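# Pull out the nearest yellow foosball rod and flip its men flat

## Task

Take the yellow rod closest to the right arm and draw it outward until it stops, then rotate it by 90 degrees so the player figures on it end up horizontal. Finish with neither arm (nor its camera cable) in contact with the rod.

## Robot and tools

ROBOT. Two six-joint arms, left_arm and right_arm, each with a parallel two-finger gripper and a fisheye wrist camera (cam_left_wrist, cam_right_wrist, both 672x504). Wherever joints are listed, per arm, the order is: wrist pitch (joint4), shoulder (joint2), wrist yaw (joint5), wrist roll (joint6), elbow (joint3), waist (joint1). Stated ranges in rad: waist -2.618..3.054, shoulder 0..3.142, elbow 0..3.142, wrist pitch -1.571..1.571, wrist yaw -1.571..1.571, wrist roll -2.094..2.094; the true stops may differ by up to 0.059 rad.

FRAMES. Scene frame: origin on the table top halfway between the arms, +x away from the robot over the table, +z up, left_arm toward +y. Hand positions (metres) and quaternions (wxyz) in results are in each arm's own base frame. Calibrated bases: left_arm at (-0.028, +0.289, +0.027), right_arm at (-0.040, -0.349, +0.007), both nearly unrotated about z. Printed hand poses may be a few cm off. The gripper's fingers point along its +z and spread along its y; end_effector_position is the pad midpoint, roughly 1 cm short of the tips.

COMMAND ROW. Every motion call uses rows of 14 numbers, all within [-1, 1], covering both arms even if one stays still: left_arm's six joints in the order above plus its opening, then right_arm's six plus its opening. Joint entries are offsets, scaled so 1.0 equals 2.224 rad for waist, shoulder and elbow and 8.485 rad for the three wrist joints. They count from the Joint targets line as it stands when the action or call begins, never from the previous row, so sending the same offset again moves further. Opening is absolute: +1 fully open, -1 shut. To keep an arm still send zeros for its joints; to keep a gripper as it is, resend its current command (0 is a real half-open command).

TOOLS.
execute_actions(actions, cameras): actions is a list; each action is a list of up to 15 rows, one per 1/30 s control step, the last row repeating to fill 15 steps. An action asking any joint to go more than 0.059 rad beyond its range is rejected for both arms; a malformed call, or a first action failing that check, rejects the whole call. Empty actions just reports state. cameras: omitted/null/["all"] for all, [] for none, otherwise names.
move(target, speed, blend, opening_speed, blocking, cameras): target is one 14-number row or a list of up to 15 rows, every row an offset from the same starting Joint targets; joints travel together along timed paths (at least 0.5 s, at most 10 s in total). speed: rad/s of the joint with the longest way, 0.01 to 12.57, default 0.5, one value or one per target. blend: corner rounding in rad for lists. opening_speed: gripper rate in scale units per second, 0.2 or more. blocking=false returns after about 0.5 s while the move continues. Paths do not avoid obstacles or the other arm.
wait(seconds 0..10, cameras): holds last commands. stop(cameras): brakes a running move.
zoom_image(camera, region=[x0,y0,x1,y1] pixels, top-left origin, at most 504x504): enlarges part of that camera's latest image.
read_manual(section): licence text only.
finished_scene(scene): ends the scene, with scene the current scene number; irreversible.

RESULT LINES. Joint positions / Joint velocities: per arm, six joints then finger gap (m; 0.094 fully open). Joint targets: the base for your next offsets. Joint torques: total drive output including gravity, with unit offsets and noise; positive means toward larger angle; torques 2, 5, 6 wrap at ±28 N m. grip_measured: opening on the command scale; it tracks your command even after contact, so it does not reveal touch. Tool commands: current gripper commands. move: line says done, off_target, moving, held or fault, plus limits=held if steps were withheld. 'joint sent to its limit', 'joint command not followed' (clearance check altered targets), MOTOR HOT (75 °C), OVER-TEMPERATURE FAULT (arm folds and idles; at 100 °C it drops). Action calls also list joint angles at some steps.

MOTION NOTES. Each joint target is kept within 0.339 rad (big joints) or 2.2 rad (wrist) of the measured angle, and targets placing the hand over 200 mm from its measured spot get scaled back, so big changes need several actions. Tiny turns may not start. An arm stopped by an object keeps pushing until commanded back past its measured positions.

AVOID. Collisions or squeezes between the two arms (including gripping the other's fingers), fast impacts, driving targets deep past a contact, dropping or flinging parts, and holding stretched or straining poses that overheat motors. Close slowly on fragile items. Remember the camera cable counts as the arm touching something, so clear the rod fully at the end.

Each tool is called after "Call:" as a command line: name --argument value for each argument, lists and objects as JSON in quotes; but a table of rows of numbers goes row by row, as --pt "numbers of a row", without its own name.

## Session

Call:
execute_actions --actions '[]'

Scene clock: 0.00 s.
left_arm: end_effector_position=(+0.4007, +0.0076, +0.1253) grip_measured=+1.000 end_effector_quat_wxyz=(+0.625, -0.028, +0.778, +0.057) | right_arm: end_effector_position=(+0.3999, -0.0295, +0.1148) grip_measured=+1.000 end_effector_quat_wxyz=(+0.608, +0.063, +0.791, -0.024)
Joint names: [wrist pitch, shoulder, wrist yaw, wrist roll, elbow, waist]
Joint positions: left_arm=[0.966 1.539 -0.191 0.014 0.356 -0.068 0.094] | right_arm=[0.914 1.54 0.071 0.059 0.363 -0.045 0.094]
Joint velocities: within noise
Joint torques (N m): no reading
Heat: left arm: 47 °C; right arm: 43 °C.
Joint targets: left_arm=[0.959 1.536 -0.192 0.014 0.359 -0.068] | right_arm=[0.904 1.537 0.071 0.060 0.366 -0.045]
Tool commands: left_gripper/opening=+1.0 right_gripper/opening=+1.0

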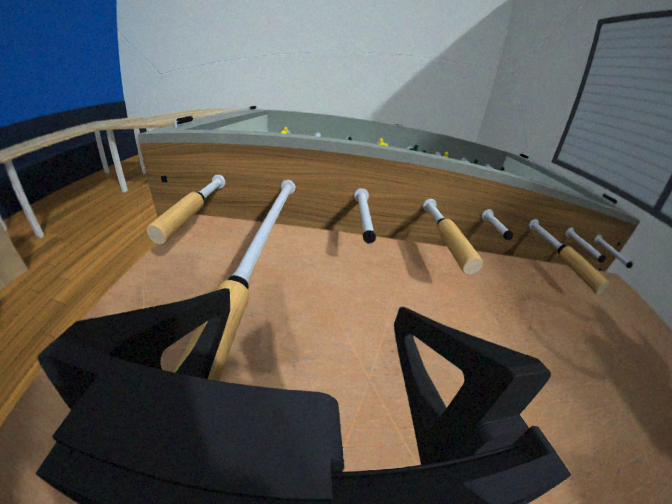

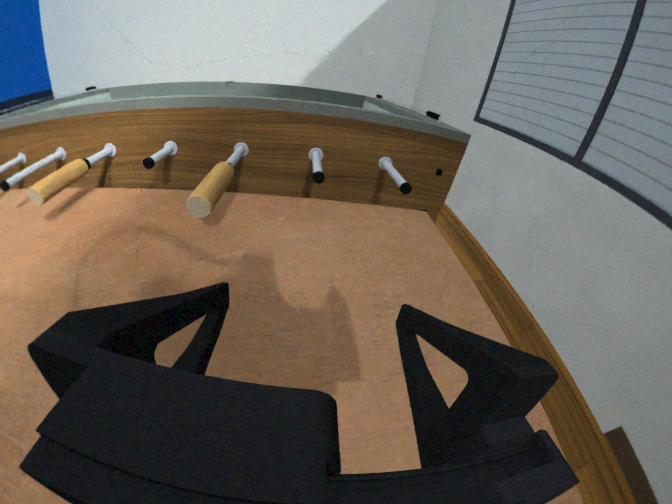

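Call:
zoom_image --camera "cam_left_wrist" --region '[140, 90, 640, 280]'

Call:
zoom_image --camera "cam_right_wrist" --region '[0, 70, 480, 220]'

Scaled by 1.008 from the camera's 672x504 image, which has a finer 960x720 frame.

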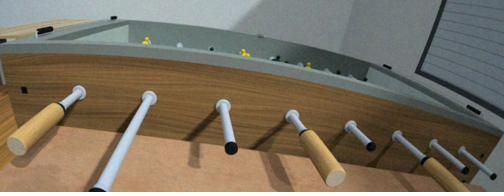

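Scaled by 1.050 from the camera's 672x504 image, which has a finer 960x720 frame.

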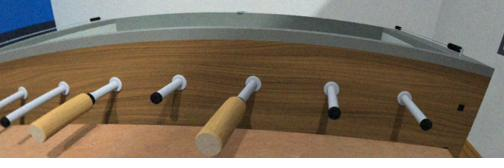

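Call:
move --target '[0,0,0,0,0,0,1,-0.0594,-0.1515,-0.0084,-0.0071,0.15,0.11,1]' --speed 0.8

Scene clock: 66.60 s.
left_arm: end_effector_position=(+0.4007, +0.0076, +0.1253) grip_measured=+1.000 end_effector_quat_wxyz=(+0.625, -0.028, +0.778, +0.057) | right_arm: end_effector_position=(+0.4073, +0.0788, +0.2656) grip_measured=+1.000 end_effector_quat_wxyz=(+0.662, -0.066, +0.744, +0.061)
Joint names: [wrist pitch, shoulder, wrist yaw, wrist roll, elbow, waist]
Joint positions: left_arm=[0.966 1.539 -0.191 0.014 0.356 -0.068 0.094] | right_arm=[0.409 1.206 0.014 0.004 0.681 0.195 0.094]
Joint velocities: within noise
Joint torques (N m): left_arm=[1.84 -6.34 -0.04 0 5.37 -0.06] | right_arm=[1.67 -3.88 -0.12 -0.05 8.81 0.49]
Heat: left arm: 46 °C; right arm: 43 °C.
Joint targets: left_arm=[0.959 1.536 -0.192 0.014 0.359 -0.068] | right_arm=[0.400 1.200 0.000 0.000 0.700 0.200]
move: done
camera_calibration:
cam_right_wrist: T_world_to_cam=[[0.148352, -0.972358, 0.180311, -0.04099], [-0.467246, -0.229612, -0.853792, 0.467781], [0.871592, 0.0424125, -0.488393, -0.110809], [0, 0, 0, 1]] pos_world=[0.32123, 0.0722509, 0.352661]

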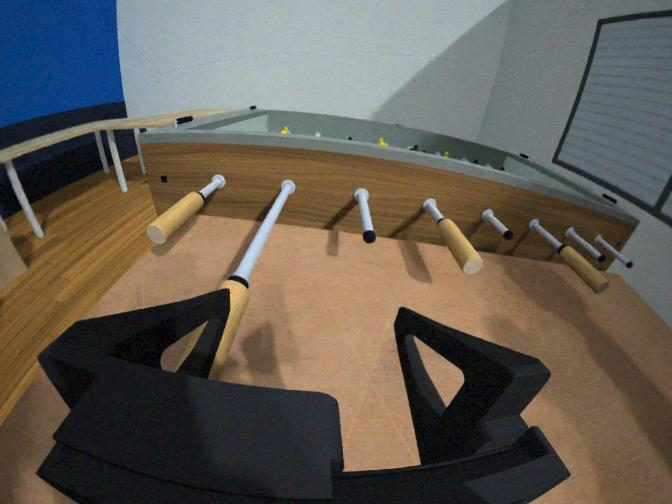

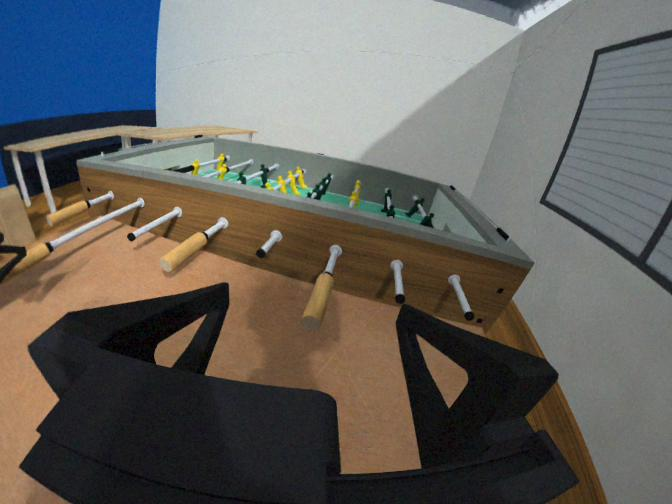

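Call:
zoom_image --camera "cam_right_wrist" --region '[300, 140, 500, 300]'

Scaled by 2.520 from the camera's 672x504 image, which has a finer 960x720 frame.

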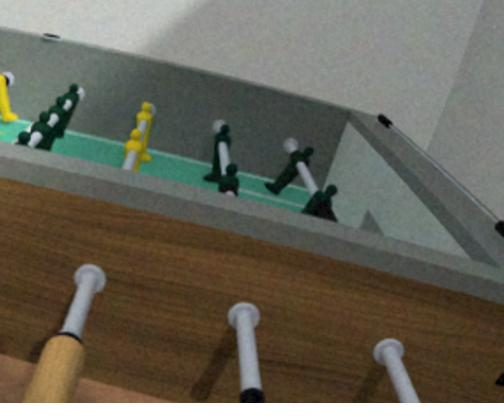

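Call:
move --target '[0,0,0,0,0,0,1,0.1314,0.4663,0.0382,0,0.0099,0.0491,1]' --speed 0.8 --cameras '["cam_right_wrist"]'

Scene clock: 143.67 s.
left_arm: end_effector_position=(+0.4007, +0.0076, +0.1253) grip_measured=+1.000 end_effector_quat_wxyz=(+0.625, -0.028, +0.778, +0.057) | right_arm: end_effector_position=(+0.4858, +0.0926, +0.0746) grip_measured=+1.000 end_effector_quat_wxyz=(+0.690, +0.003, +0.724, -0.012)
Joint names: [wrist pitch, shoulder, wrist yaw, wrist roll, elbow, waist]
Joint positions: left_arm=[0.966 1.539 -0.191 0.014 0.356 -0.068 0.094] | right_arm=[1.472 2.224 0.323 0.002 0.702 0.301 0.094]
Joint velocities: within noise
Joint torques (N m): left_arm=[1.85 -6.39 -0.04 0.01 5.31 -0.06] | right_arm=[2.11 -7.21 0.06 -0.02 4.98 0.73]
Heat: left arm: 45 °C; right arm: 47 °C.
Joint targets: left_arm=[0.959 1.536 -0.192 0.014 0.359 -0.068] | right_arm=[1.515 2.238 0.324 0.000 0.722 0.309]
move: off_target (right_arm); right_arm: the wrist pitch is farthest, 0.043 rad from its target
camera_calibration:
cam_right_wrist: T_world_to_cam=[[-0.0616385, -0.979067, 0.193979, 0.0969132], [-0.444369, -0.147105, -0.883684, 0.328104], [0.893721, -0.140667, -0.426, -0.271565], [0, 0, 0, 1]] pos_world=[0.394476, 0.10495, 0.155454]
Images, in order (width x height): cam_right_wrist 672x504.

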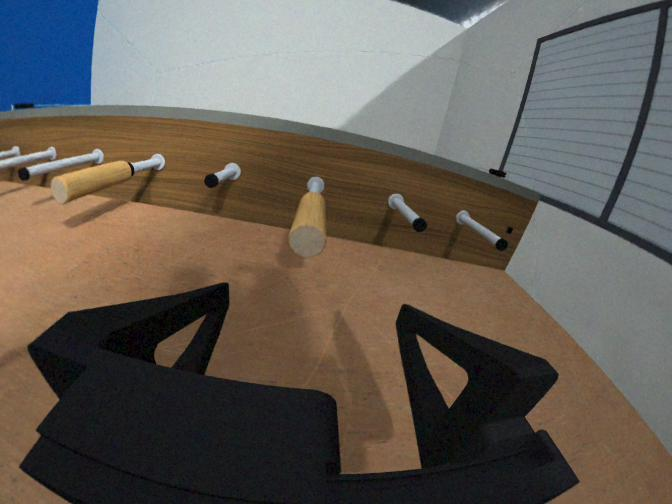

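Call:
move --pt "0 0 0 0 0 0 1 -0.0057 0.0459 -0.0049 0 0.0886 -0.0085 1" --pt "0 0 0 0 0 0 1 -0.0339 0.1133 -0.011 0 0.2635 -0.0315 1" --speed 0.4 --cameras '["cam_right_wrist"]'

Scene clock: 175.53 s.
left_arm: end_effector_position=(+0.4007, +0.0076, +0.1253) grip_measured=+1.000 end_effector_quat_wxyz=(+0.625, -0.028, +0.778, +0.057) | right_arm: end_effector_position=(+0.6093, +0.1094, +0.0978) grip_measured=+1.000 end_effector_quat_wxyz=(+0.730, +0.006, +0.684, +0.006)
Joint names: [wrist pitch, shoulder, wrist yaw, wrist roll, elbow, waist]
Joint positions: left_arm=[0.966 1.539 -0.191 0.014 0.356 -0.068 0.094] | right_arm=[1.244 2.462 0.246 0.002 1.286 0.246 0.094]
Joint velocities: within noise
Joint torques (N m): left_arm=[1.84 -6.37 -0.03 0.01 5.31 -0.06] | right_arm=[1.61 -9.24 -0.15 -0.02 6.91 -0.62]
Heat: left arm: 44 °C; right arm: 47 °C.
Joint targets: left_arm=[0.959 1.536 -0.192 0.014 0.359 -0.068] | right_arm=[1.227 2.489 0.230 0.000 1.308 0.239]
move: done
camera_calibration:
cam_right_wrist: T_world_to_cam=[[-0.0599367, -0.985838, 0.156624, 0.119769], [-0.3388, -0.127501, -0.932179, 0.344182], [0.938947, -0.108936, -0.32636, -0.410452], [0, 0, 0, 1]] pos_world=[0.50918, 0.117244, 0.168125]
Images, in order (width x height): cam_right_wrist 672x504.

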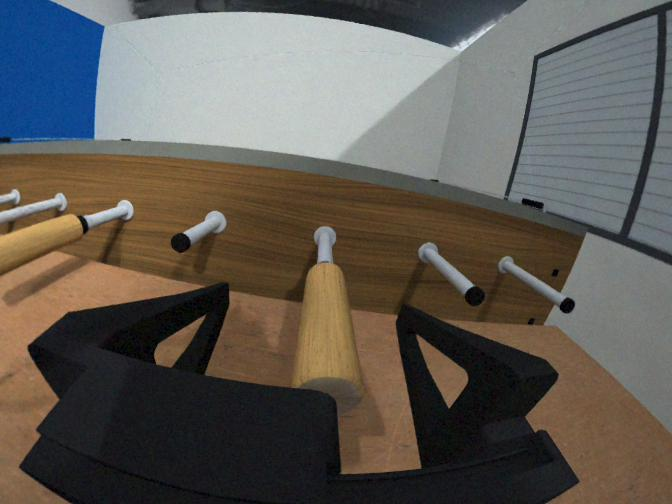

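Call:
move --target '[0,0,0,0,0,0,1,-0.0085,0.0095,-0.0018,0,0,-0.0078,1]' --speed 0.3 --cameras '["cam_right_wrist"]'

Scene clock: 186.67 s.
left_arm: end_effector_position=(+0.4007, +0.0076, +0.1253) grip_measured=+1.000 end_effector_quat_wxyz=(+0.625, -0.028, +0.778, +0.057) | right_arm: end_effector_position=(+0.6106, +0.1012, +0.0654) grip_measured=+1.000 end_effector_quat_wxyz=(+0.697, -0.001, +0.717, -0.003)
Joint names: [wrist pitch, shoulder, wrist yaw, wrist roll, elbow, waist]
Joint positions: left_arm=[0.966 1.539 -0.191 0.014 0.356 -0.068 0.094] | right_arm=[1.171 2.486 0.232 0.002 1.286 0.229 0.094]
Joint velocities: within noise
Joint torques (N m): left_arm=[1.83 -6.38 -0.04 0.01 5.31 -0.05] | right_arm=[1.59 -9.51 -0.15 -0.02 6.84 -0.62]
Heat: left arm: 44 °C; right arm: 47 °C.
Joint targets: left_arm=[0.959 1.536 -0.192 0.014 0.359 -0.068] | right_arm=[1.155 2.511 0.215 0.000 1.308 0.221]
move: done
camera_calibration:
cam_right_wrist: T_world_to_cam=[[-0.0468518, -0.981712, 0.184517, 0.106517], [-0.425569, -0.1475, -0.892824, 0.365879], [0.903712, -0.120355, -0.410876, -0.39494], [0, 0, 0, 1]] pos_world=[0.517609, 0.111004, 0.14474]
Images, in order (width x height): cam_right_wrist 672x504.

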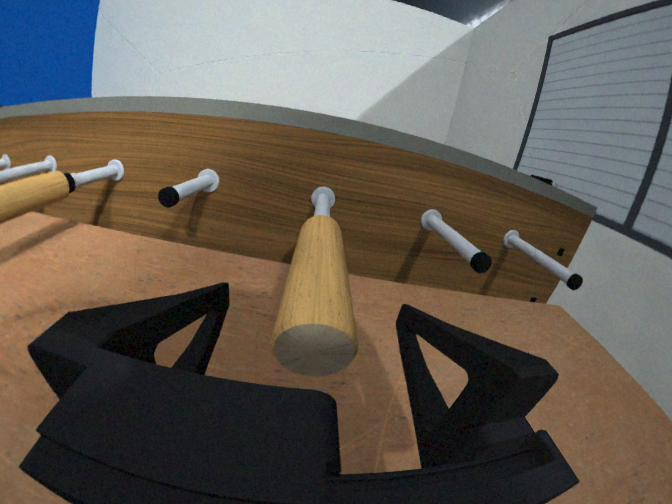

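Call:
move --pt "0 0 0 0 0 0 1 0 -0.0099 0 0 0 0 1" --pt "0 0 0 0 0 0 1 0 -0.0099 0 0 0 0 -0.55" --speed 0.3 --opening_speed 0.9 --cameras '["cam_right_wrist"]'

Scene clock: 204.17 s.
left_arm: end_effector_position=(+0.4007, +0.0076, +0.1253) grip_measured=+1.000 end_effector_quat_wxyz=(+0.625, -0.028, +0.778, +0.057) | right_arm: end_effector_position=(+0.6106, +0.1014, +0.0652) grip_measured=-0.307 end_effector_quat_wxyz=(+0.696, -0.001, +0.718, -0.002)
Joint names: [wrist pitch, shoulder, wrist yaw, wrist roll, elbow, waist]
Joint positions: left_arm=[0.966 1.539 -0.191 0.014 0.356 -0.068 0.094] | right_arm=[1.17 2.486 0.23 0.002 1.286 0.229 0.033]
Joint velocities: within noise
Joint torques (N m): left_arm=[1.84 -6.39 -0.06 0.01 5.37 -0.06] | right_arm=[1.6 -11.18 -0.11 -0.02 6.84 -0.62]
Heat: left arm: 44 °C; right arm: 47 °C.
Joint targets: left_arm=[0.959 1.536 -0.192 0.014 0.359 -0.068] | right_arm=[1.155 2.489 0.215 0.000 1.308 0.221]
move: done
camera_calibration:
cam_right_wrist: T_world_to_cam=[[-0.0451533, -0.981746, 0.184761, 0.105838], [-0.426328, -0.148324, -0.892325, 0.366144], [0.903441, -0.11906, -0.411848, -0.394861], [0, 0, 0, 1]] pos_world=[0.51761, 0.111202, 0.144542]
Images, in order (width x height): cam_right_wrist 672x504.

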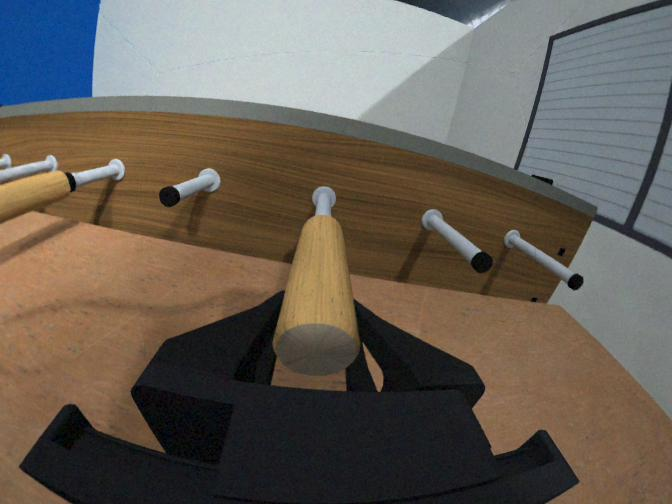

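Call:
move --pt "0 0 0 0 0 0 1 0 0 0 0 0 0 -0.1" --pt "0 0 0 0 0 0 1 0 -0.0085 0 0 0 0 -0.1" --pt "0 0 0 0 0 0 1 0 -0.0085 0 0 0 0 -0.55" --speed 0.3 --opening_speed 0.9 --cameras '["cam_right_wrist"]'

Scene clock: 220.20 s.
left_arm: end_effector_position=(+0.4007, +0.0076, +0.1253) grip_measured=+1.000 end_effector_quat_wxyz=(+0.625, -0.028, +0.778, +0.057) | right_arm: end_effector_position=(+0.6106, +0.1015, +0.0652) grip_measured=-0.308 end_effector_quat_wxyz=(+0.696, -0.001, +0.718, -0.002)
Joint names: [wrist pitch, shoulder, wrist yaw, wrist roll, elbow, waist]
Joint positions: left_arm=[0.966 1.539 -0.191 0.014 0.356 -0.068 0.094] | right_arm=[1.17 2.486 0.23 0.002 1.286 0.229 0.033]
Joint velocities: within noise
Joint torques (N m): left_arm=[1.84 -6.34 -0.04 0.01 5.33 -0.1] | right_arm=[1.6 -12.72 -0.12 -0.02 6.83 -0.64]
Heat: left arm: 44 °C; right arm: 47 °C.
Joint targets: left_arm=[0.959 1.536 -0.192 0.014 0.359 -0.068] | right_arm=[1.155 2.470 0.215 0.000 1.308 0.221]
move: done
camera_calibration:
cam_right_wrist: T_world_to_cam=[[-0.0447151, -0.981762, 0.184781, 0.10561], [-0.426284, -0.14853, -0.892312, 0.366142], [0.903484, -0.118669, -0.411868, -0.394923], [0, 0, 0, 1]] pos_world=[0.51761, 0.111201, 0.144542]
Images, in order (width x height): cam_right_wrist 672x504.

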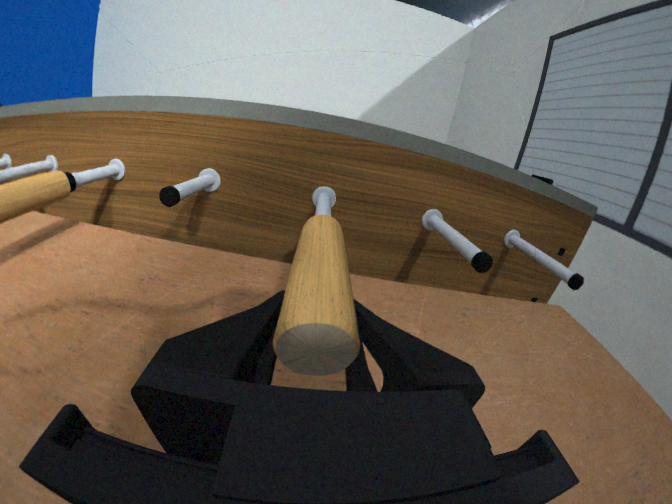

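Call:
move --pt "0 0 0 0 0 0 1 0 0 0 0 0 0 0.0" --pt "0 0 0 0 0 0 1 0 -0.0115 0 0 0 0 0.0" --pt "0 0 0 0 0 0 1 0 -0.0115 0 0 0 0 -0.6" --speed 0.3 --opening_speed 0.9 --cameras '["cam_right_wrist"]'

Scene clock: 230.40 s.
left_arm: end_effector_position=(+0.4007, +0.0076, +0.1253) grip_measured=+1.000 end_effector_quat_wxyz=(+0.625, -0.028, +0.778, +0.057) | right_arm: end_effector_position=(+0.6114, +0.1017, +0.0751) grip_measured=-0.310 end_effector_quat_wxyz=(+0.702, +0.000, +0.713, -0.001)
Joint names: [wrist pitch, shoulder, wrist yaw, wrist roll, elbow, waist]
Joint positions: left_arm=[0.966 1.539 -0.191 0.014 0.356 -0.068 0.094] | right_arm=[1.167 2.469 0.23 0.002 1.286 0.229 0.032]
Joint velocities: within noise
Joint torques (N m): left_arm=[1.84 -6.39 -0.05 0.02 5.38 -0.03] | right_arm=[1.62 -13.41 -0.12 -0.02 6.91 -0.62]
Heat: left arm: 44 °C; right arm: 47 °C.
Joint targets: left_arm=[0.959 1.536 -0.192 0.014 0.359 -0.068] | right_arm=[1.155 2.444 0.215 0.000 1.308 0.221]
move: done
camera_calibration:
cam_right_wrist: T_world_to_cam=[[-0.0475181, -0.982397, 0.18066, 0.106054], [-0.412927, -0.145367, -0.899088, 0.367418], [0.909524, -0.117323, -0.398751, -0.39638], [0, 0, 0, 1]] pos_world=[0.517273, 0.111093, 0.153125]
Images, in order (width x height): cam_right_wrist 672x504.

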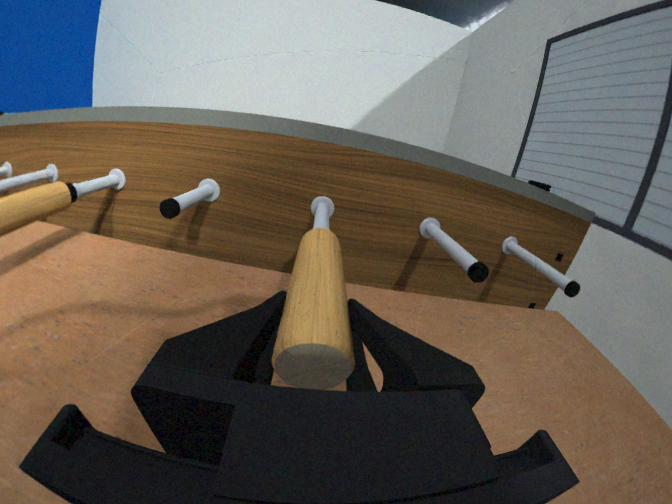

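Call:
move --target '[0,0,0,0,0,0,1,0,0,0,0.187,0,0,-0.6]' --speed 0.8 --cameras '["cam_right_wrist"]'

Scene clock: 239.90 s.
left_arm: end_effector_position=(+0.4007, +0.0076, +0.1253) grip_measured=+1.000 end_effector_quat_wxyz=(+0.625, -0.028, +0.778, +0.057) | right_arm: end_effector_position=(+0.6119, +0.1027, +0.0788) grip_measured=-0.310 end_effector_quat_wxyz=(+0.497, +0.494, +0.506, +0.503)
Joint names: [wrist pitch, shoulder, wrist yaw, wrist roll, elbow, waist]
Joint positions: left_arm=[0.966 1.539 -0.191 0.014 0.356 -0.068 0.094] | right_arm=[1.182 2.469 0.206 1.565 1.286 0.223 0.032]
Joint velocities: within noise
Joint torques (N m): left_arm=[1.84 -6.37 -0.05 0.01 5.33 -0.03] | right_arm=[1.49 -13.41 0.14 0.24 6.91 -0.14]
Heat: left arm: 44 °C; right arm: 46 °C.
Joint targets: left_arm=[0.959 1.536 -0.192 0.014 0.359 -0.068] | right_arm=[1.155 2.444 0.215 1.586 1.308 0.221]
move: done
camera_calibration:
cam_right_wrist: T_world_to_cam=[[-0.046561, -0.184396, -0.981748, 0.115517], [-0.41474, 0.897669, -0.148934, 0.206035], [0.908748, 0.400236, -0.118273, -0.47004], [0, 0, 0, 1]] pos_world=[0.517978, 0.0244767, 0.0885011]
Images, in order (width x height): cam_right_wrist 672x504.

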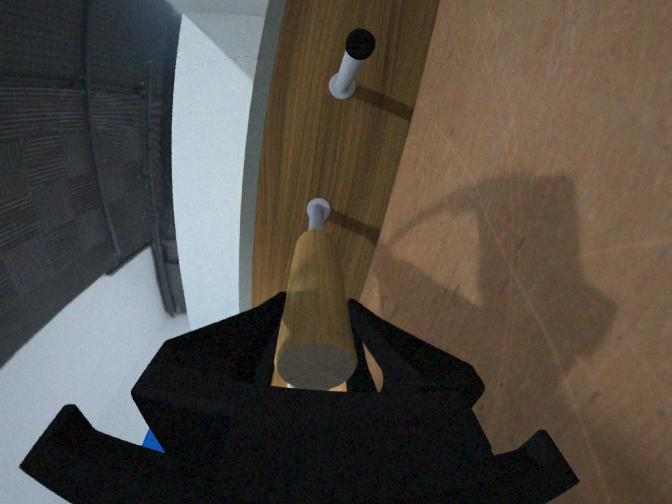

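Call:
move --target '[0,0,0,0,0,0,1,0.0236,-0.0351,0.0055,0,-0.1169,0.0184,-0.6]' --speed 0.25 --cameras '["cam_right_wrist"]'

Scene clock: 264.27 s.
left_arm: end_effector_position=(+0.4007, +0.0076, +0.1253) grip_measured=+1.000 end_effector_quat_wxyz=(+0.625, -0.028, +0.778, +0.057) | right_arm: end_effector_position=(+0.5660, +0.1028, +0.0750) grip_measured=-0.310 end_effector_quat_wxyz=(+0.500, +0.495, +0.500, +0.505)
Joint names: [wrist pitch, shoulder, wrist yaw, wrist roll, elbow, waist]
Joint positions: left_arm=[0.966 1.539 -0.191 0.014 0.356 -0.068 0.094] | right_arm=[1.347 2.401 0.242 1.568 1.066 0.252 0.032]
Joint velocities: within noise
Joint torques (N m): left_arm=[1.84 -6.37 -0.04 0 5.33 -0.03] | right_arm=[1.8 -13.2 0.25 0.21 3.17 0.91]
Heat: left arm: 43 °C; right arm: 45 °C.
Joint targets: left_arm=[0.959 1.536 -0.192 0.014 0.359 -0.068] | right_arm=[1.355 2.366 0.262 1.586 1.048 0.262]
move: done
camera_calibration:
cam_right_wrist: T_world_to_cam=[[-0.0370573, -0.178559, -0.983231, 0.103758], [-0.406265, 0.90162, -0.148426, 0.181043], [0.913003, 0.393952, -0.105954, -0.431488], [0, 0, 0, 1]] pos_world=[0.471346, 0.0252809, 0.0831716]
Images, in order (width x height): cam_right_wrist 672x504.

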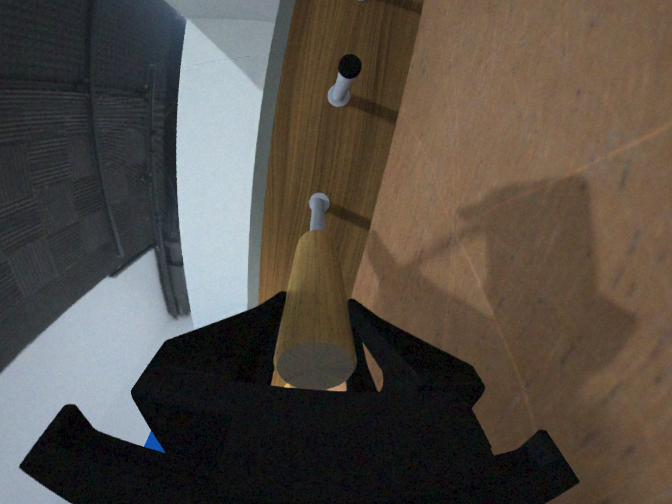

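Call:
move --pt "0 0 0 0 0 0 1 0.0153 -0.0324 0.0038 0 -0.0908 0.0144 -0.6" --pt "0 0 0 0 0 0 1 0.0242 -0.0544 0.0071 0 -0.1511 0.027 -0.6" --speed 0.25 --cameras '["cam_right_wrist"]'

Scene clock: 272.07 s.
left_arm: end_effector_position=(+0.4007, +0.0076, +0.1253) grip_measured=+1.000 end_effector_quat_wxyz=(+0.625, -0.028, +0.778, +0.057) | right_arm: end_effector_position=(+0.4924, +0.1031, +0.0731) grip_measured=-0.310 end_effector_quat_wxyz=(+0.493, +0.506, +0.509, +0.492)
Joint names: [wrist pitch, shoulder, wrist yaw, wrist roll, elbow, waist]
Joint positions: left_arm=[0.966 1.539 -0.191 0.014 0.356 -0.068 0.094] | right_arm=[1.485 2.259 0.311 1.577 0.74 0.313 0.032]
Joint velocities: within noise
Joint torques (N m): left_arm=[1.83 -6.37 -0.04 0.02 5.34 -0.08] | right_arm=[2.35 -9.72 0.17 0.11 1.46 0.88]
Heat: left arm: 43 °C; right arm: 46 °C.
Joint targets: left_arm=[0.959 1.536 -0.192 0.014 0.359 -0.068] | right_arm=[1.554 2.245 0.322 1.586 0.712 0.323]
joint sent to its limit (right arm) — the wrist pitch, upper limit.
move: off_target (right_arm); right_arm: the wrist pitch is farthest, 0.075 rad from its target
camera_calibration:
cam_right_wrist: T_world_to_cam=[[-0.0797049, -0.181803, -0.980099, 0.120327], [-0.404826, 0.904398, -0.134839, 0.14861], [0.910914, 0.386022, -0.145683, -0.359886], [0, 0, 0, 1]] pos_world=[0.397577, 0.0263973, 0.0855411]
Images, in order (width x height): cam_right_wrist 672x504.

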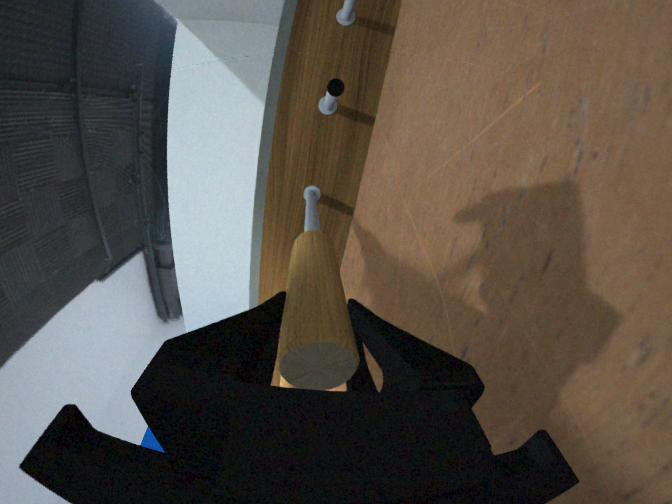

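Call:
move --pt "0 0 0 0 0 0 1 0 0 0 0 0 0 -0.1" --pt "0 0 0 0 0 0 1 0 0 0 0 0 -0.1124 -0.1" --pt "0 0 0 0 0 0 1 -0.136 -0.4699 -0.038 -0.1869 -0.0054 -0.1124 -0.1" --speed 0.8 --cameras '["cam_right_wrist"]'

Call:
zoom_image --camera "cam_right_wrist" --region '[150, 140, 450, 340]'

Scene clock: 317.40 s.
left_arm: end_effector_position=(+0.4007, +0.0076, +0.1253) grip_measured=+1.000 end_effector_quat_wxyz=(+0.625, -0.028, +0.778, +0.057) | right_arm: end_effector_position=(+0.4185, +0.0256, +0.2858) grip_measured=-0.102 end_effector_quat_wxyz=(+0.680, -0.017, +0.733, +0.019)
Joint names: [wrist pitch, shoulder, wrist yaw, wrist roll, elbow, waist]
Joint positions: left_arm=[0.966 1.539 -0.191 0.014 0.356 -0.068 0.094] | right_arm=[0.409 1.21 0.014 0.006 0.725 0.065 0.042]
Joint velocities: within noise
Joint torques (N m): left_arm=[1.86 -6.32 -0.04 0.01 5.34 -0.06] | right_arm=[1.65 -4.25 -0.13 -0.04 5.64 0.73]
Heat: left arm: 43 °C; right arm: 53 °C.
Joint targets: left_arm=[0.959 1.536 -0.192 0.014 0.359 -0.068] | right_arm=[0.400 1.200 0.000 0.001 0.700 0.072]
move: done
camera_calibration:
cam_right_wrist: T_world_to_cam=[[0.0136226, -0.984137, 0.176884, -0.0403714], [-0.458313, -0.163369, -0.873647, 0.478304], [0.888687, -0.069167, -0.453268, -0.122878], [0, 0, 0, 1]] pos_world=[0.328963, 0.0299101, 0.369313]
Images, in order (width x height): cam_right_wrist 672x504.

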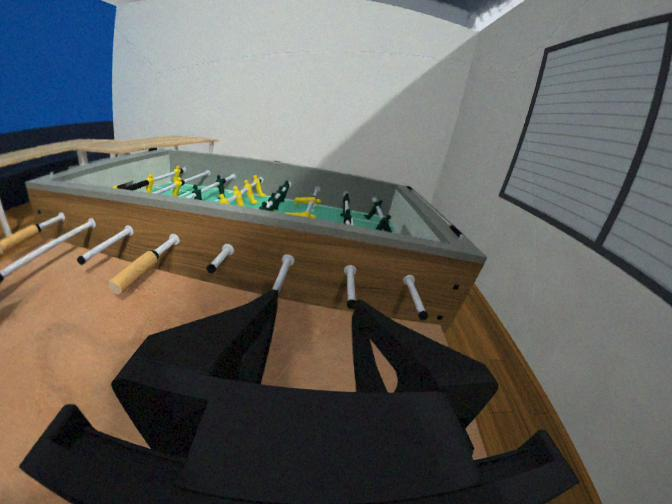

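Scaled by 1.680 from the camera's 672x504 image, which has a finer 960x720 frame.

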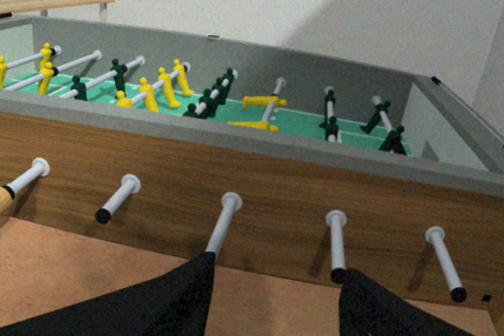

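Call:
move --target '[0,0,0,0,0,0,1,-0.2078,0.4303,0,0.0248,0.7059,0.0638,0.4]' --speed 1.0 --cameras '["cam_right_wrist"]'

Scene clock: 327.73 s.
left_arm: end_effector_position=(+0.4007, +0.0076, +0.1253) grip_measured=+1.000 end_effector_quat_wxyz=(+0.625, -0.028, +0.778, +0.057) | right_arm: end_effector_position=(+0.4675, +0.0987, +0.1904) grip_measured=+0.398 end_effector_quat_wxyz=(+0.158, -0.003, +0.987, +0.029)
Joint names: [wrist pitch, shoulder, wrist yaw, wrist roll, elbow, waist]
Joint positions: left_arm=[0.966 1.539 -0.191 0.014 0.356 -0.068 0.094] | right_arm=[-1.352 2.138 0.007 0.201 2.24 0.209 0.066]
Joint velocities: within noise
Joint torques (N m): left_arm=[1.83 -6.38 -0.05 0 5.35 -0.1] | right_arm=[0.71 -8.73 -0.04 0.11 8.54 0.55]
Heat: left arm: 43 °C; right arm: 51 °C.
Joint targets: left_arm=[0.959 1.536 -0.192 0.014 0.359 -0.068] | right_arm=[-1.363 2.157 0.000 0.211 2.270 0.214]
move: done
camera_calibration:
cam_right_wrist: T_world_to_cam=[[0.169222, -0.984481, 0.0464791, -0.0000678273], [-0.982395, -0.164701, 0.0881663, 0.491429], [-0.0791429, -0.0605806, -0.995021, 0.350274], [0, 0, 0, 1]] pos_world=[0.510511, 0.102092, 0.305206]
Images, in order (width x height): cam_right_wrist 672x504.

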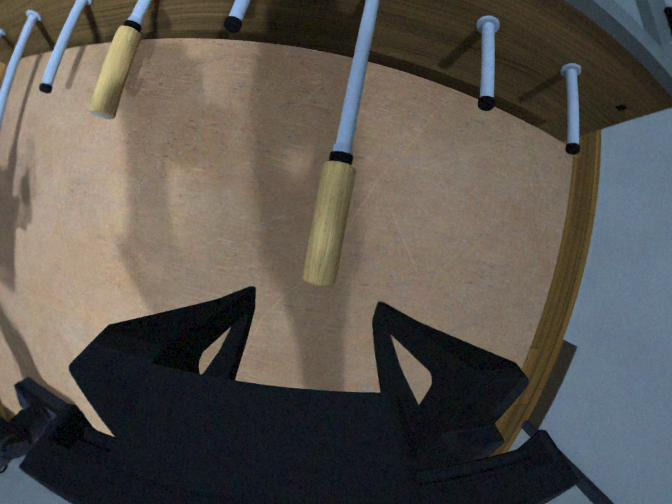

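Call:
move --pt "0 0 0 0 0 0 1 0.0495 0.0486 0 -0.0006 -0.1515 -0.0067 0.4" --speed 0.4 --cameras '["cam_right_wrist"]'

Scene clock: 345.60 s.
left_arm: end_effector_position=(+0.4007, +0.0076, +0.1253) grip_measured=+1.000 end_effector_quat_wxyz=(+0.625, -0.028, +0.778, +0.057) | right_arm: end_effector_position=(+0.5036, +0.1063, +0.0723) grip_measured=+0.398 end_effector_quat_wxyz=(+0.155, -0.003, +0.988, +0.029)
Joint names: [wrist pitch, shoulder, wrist yaw, wrist roll, elbow, waist]
Joint positions: left_arm=[0.966 1.539 -0.191 0.014 0.356 -0.068 0.094] | right_arm=[-0.953 2.25 0.007 0.201 1.948 0.209 0.066]
Joint velocities: within noise
Joint torques (N m): left_arm=[1.82 -6.39 -0.05 0.01 5.34 -0.09] | right_arm=[0.85 -10.14 -0.04 0.06 5.5 -0.79]
Heat: left arm: 43 °C; right arm: 46 °C.
Joint targets: left_arm=[0.959 1.536 -0.192 0.014 0.359 -0.068] | right_arm=[-0.943 2.265 0.000 0.206 1.933 0.200]
move: done
camera_calibration:
cam_right_wrist: T_world_to_cam=[[0.169173, -0.984482, 0.0466422, 0.00679744], [-0.981937, -0.164289, 0.0938596, 0.537835], [-0.0847403, -0.0616782, -0.994492, 0.239009], [0, 0, 0, 1]] pos_world=[0.547224, 0.109794, 0.186895]
Images, in order (width x height): cam_right_wrist 672x504.

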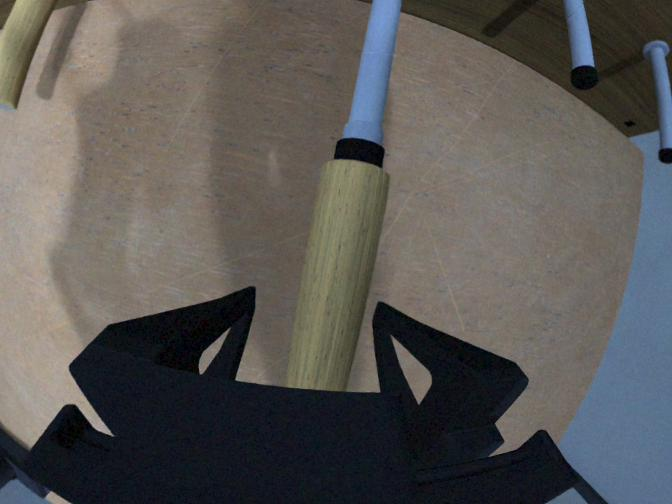

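Call:
move --pt "0 0 0 0 0 0 1 0 0 0 0 0 -0.0085 0.4" --pt "0 0 0 0 0 0 1 0 0 0 0 0 -0.0085 -0.6" --speed 0.3 --opening_speed 0.8 --cameras '["cam_right_wrist"]'

Scene clock: 353.50 s.
left_arm: end_effector_position=(+0.4007, +0.0076, +0.1253) grip_measured=+1.000 end_effector_quat_wxyz=(+0.625, -0.028, +0.778, +0.057) | right_arm: end_effector_position=(+0.5064, +0.0981, +0.0727) grip_measured=-0.305 end_effector_quat_wxyz=(+0.156, +0.008, +0.987, +0.035)
Joint names: [wrist pitch, shoulder, wrist yaw, wrist roll, elbow, waist]
Joint positions: left_arm=[0.966 1.539 -0.191 0.014 0.356 -0.068 0.094] | right_arm=[-0.948 2.25 -0.009 0.204 1.948 0.186 0.033]
Joint velocities: within noise
Joint torques (N m): left_arm=[1.84 -6.37 -0.05 0.01 5.34 -0.06] | right_arm=[0.86 -10.15 0.11 0.04 5.52 -0.47]
Heat: left arm: 43 °C; right arm: 45 °C.
Joint targets: left_arm=[0.959 1.536 -0.192 0.014 0.359 -0.068] | right_arm=[-0.943 2.265 0.000 0.206 1.933 0.181]
move: done
camera_calibration:
cam_right_wrist: T_world_to_cam=[[0.149954, -0.988211, 0.0308641, 0.00942564], [-0.985087, -0.14667, 0.089948, 0.539287], [-0.0843608, -0.0438919, -0.995468, 0.237188], [0, 0, 0, 1]] pos_world=[0.549841, 0.0988226, 0.187314]
Images, in order (width x height): cam_right_wrist 672x504.

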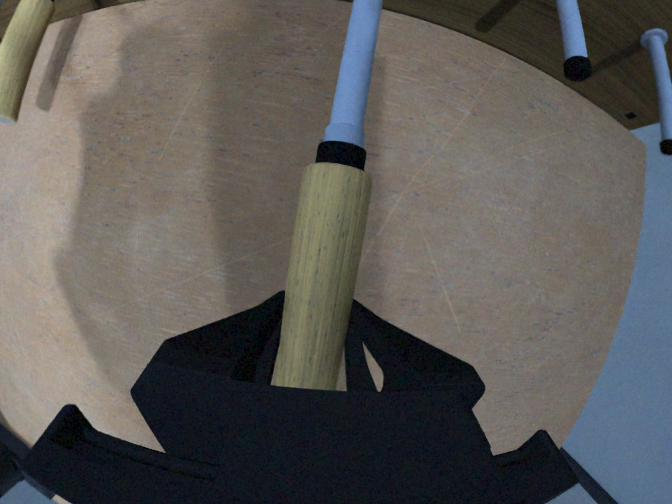

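Call:
move --pt "0 0 0 0 0 0 1 0.0105 -0.0854 0 0.0016 -0.1075 0.0097 -0.6" --pt "0 0 0 0 0 0 1 0.0178 -0.1452 0 0.0035 -0.1951 0.017 -0.6" --speed 0.25 --cameras '["cam_right_wrist"]'

Scene clock: 374.13 s.
left_arm: end_effector_position=(+0.4007, +0.0076, +0.1253) grip_measured=+1.000 end_effector_quat_wxyz=(+0.625, -0.028, +0.778, +0.057) | right_arm: end_effector_position=(+0.4913, +0.1021, +0.0756) grip_measured=-0.305 end_effector_quat_wxyz=(+0.247, +0.012, +0.968, +0.051)
Joint names: [wrist pitch, shoulder, wrist yaw, wrist roll, elbow, waist]
Joint positions: left_arm=[0.966 1.539 -0.191 0.014 0.356 -0.068 0.094] | right_arm=[-0.568 2.027 0.006 0.228 1.534 0.205 0.033]
Joint velocities: within noise
Joint torques (N m): left_arm=[1.83 -6.37 -0.05 0 5.33 -0.05] | right_arm=[-0.89 -16.87 -0.04 0.1 4.18 1.21]
Heat: left arm: 42 °C; right arm: 44 °C.
Joint targets: left_arm=[0.959 1.536 -0.192 0.014 0.359 -0.068] | right_arm=[-0.792 1.942 0.000 0.236 1.499 0.218]
move: off_target (right_arm); right_arm: the wrist pitch is farthest, 0.224 rad from its target
camera_calibration:
cam_right_wrist: T_world_to_cam=[[0.13508, -0.990528, 0.0246465, 0.023587], [-0.985639, -0.136874, -0.0989046, 0.53835], [0.101341, -0.0109325, -0.994792, 0.144338], [0, 0, 0, 1]] pos_world=[0.512805, 0.0986276, 0.19625]
Images, in order (width x height): cam_right_wrist 672x504.

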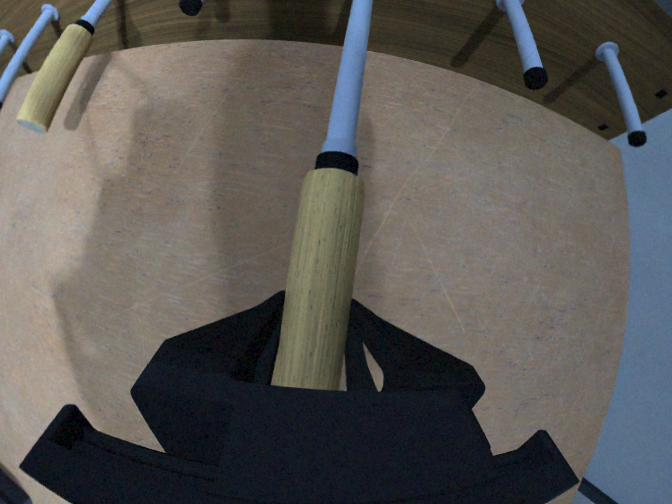

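Call:
move --target '[0,0,0,0,0,0,1,-0.045,0,0,0,0,0,-0.6]' --speed 0.5 --cameras '["cam_right_wrist"]'

Scene clock: 384.77 s.
left_arm: end_effector_position=(+0.4007, +0.0076, +0.1253) grip_measured=+1.000 end_effector_quat_wxyz=(+0.625, -0.028, +0.778, +0.057) | right_arm: end_effector_position=(+0.4873, +0.1006, +0.0757) grip_measured=-0.305 end_effector_quat_wxyz=(+0.237, +0.012, +0.970, +0.047)
Joint names: [wrist pitch, shoulder, wrist yaw, wrist roll, elbow, waist]
Joint positions: left_arm=[0.966 1.539 -0.191 0.014 0.356 -0.068 0.094] | right_arm=[-0.6 2.027 0.01 0.228 1.544 0.205 0.033]
Joint velocities: within noise
Joint torques (N m): left_arm=[1.85 -6.41 -0.05 0.01 5.31 -0.08] | right_arm=[-4.07 -16.84 -0.07 0.1 3.49 1.2]
Heat: left arm: 42 °C; right arm: 48 °C.
Joint targets: left_arm=[0.959 1.536 -0.192 0.014 0.359 -0.068] | right_arm=[-1.174 1.942 0.000 0.236 1.499 0.218]
move: off_target (right_arm); right_arm: the wrist pitch is farthest, 0.574 rad from its target
camera_calibration:
cam_right_wrist: T_world_to_cam=[[0.134063, -0.990543, 0.0291689, 0.0228611], [-0.98768, -0.135958, -0.0774884, 0.533471], [0.0807214, -0.0184212, -0.996566, 0.155777], [0, 0, 0, 1]] pos_world=[0.511259, 0.098044, 0.195913]
Images, in order (width x height): cam_right_wrist 672x504.

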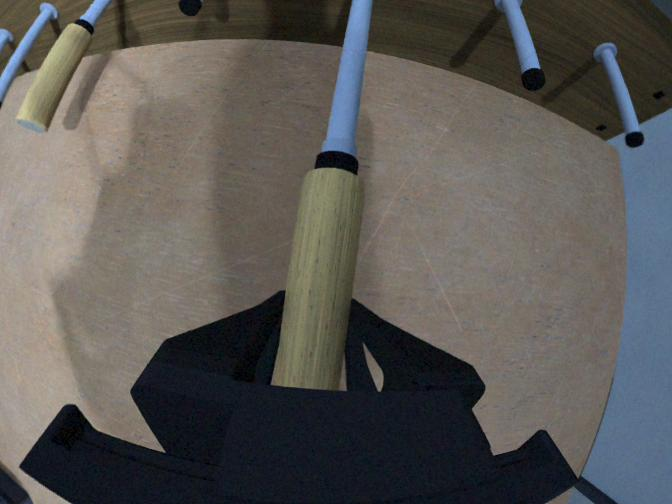

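Call:
move --pt "0 0 0 0 0 0 1 0.063 0.035 0 0 0.0162 -0.0054 -0.6" --pt "0 0 0 0 0 0 1 0.063 0.035 0 0 0.0162 -0.0054 0.3" --pt "0 0 0 0 0 0 1 0.063 -0.1538 0 0 0.0162 -0.0054 0.3" --pt "0 0 0 0 0 0 1 0.1855 -0.3336 0 -0.0278 -0.3593 -0.0665 0.3" --speed '[0.5,0.5,0.6,1.2]' --cameras '["cam_right_wrist"]'

Call:
zoom_image --camera "cam_right_wrist" --region '[150, 140, 450, 340]'

Scene clock: 402.93 s.
left_arm: end_effector_position=(+0.4007, +0.0076, +0.1253) grip_measured=+1.000 end_effector_quat_wxyz=(+0.625, -0.028, +0.778, +0.057) | right_arm: end_effector_position=(+0.4184, +0.0325, +0.2762) grip_measured=+0.298 end_effector_quat_wxyz=(+0.668, -0.025, +0.743, +0.025)
Joint names: [wrist pitch, shoulder, wrist yaw, wrist roll, elbow, waist]
Joint positions: left_arm=[0.966 1.539 -0.191 0.014 0.356 -0.068 0.094] | right_arm=[0.39 1.216 0.007 0.004 0.721 0.078 0.061]
Joint velocities: within noise
Joint torques (N m): left_arm=[1.84 -6.34 -0.04 0 5.38 -0.06] | right_arm=[1.86 -4.85 -0.04 -0.05 5.93 -0.64]
Heat: left arm: 42 °C; right arm: 61 °C.
Joint targets: left_arm=[0.959 1.536 -0.192 0.014 0.359 -0.068] | right_arm=[0.400 1.200 0.000 0.000 0.700 0.071]
move: done; target 2's new numbers were sent with right_arm's wrist pitch 0.071 rad from that target
camera_calibration:
cam_right_wrist: T_world_to_cam=[[0.0396502, -0.983109, 0.178674, -0.0431999], [-0.4808, -0.175524, -0.859082, 0.476817], [0.875933, -0.0518435, -0.479639, -0.114448], [0, 0, 0, 1]] pos_world=[0.331216, 0.0352892, 0.36245]
Images, in order (width x height): cam_right_wrist 672x504.

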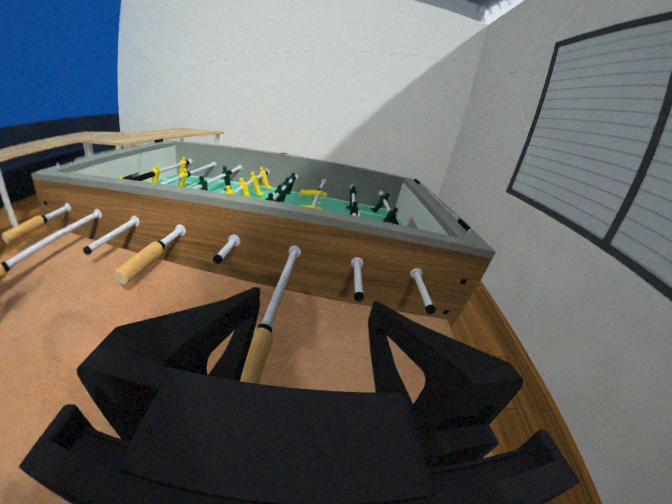

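Scaled by 1.680 from the camera's 672x504 image, which has a finer 960x720 frame.

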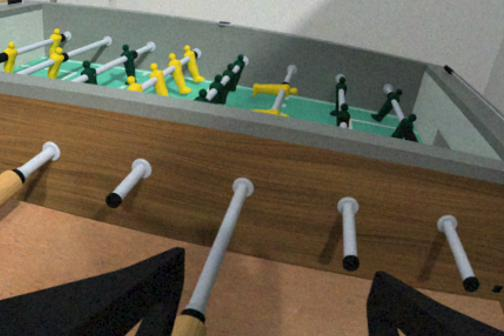

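Call:
finished_scene --scene 1

The scene is finished: the task was done.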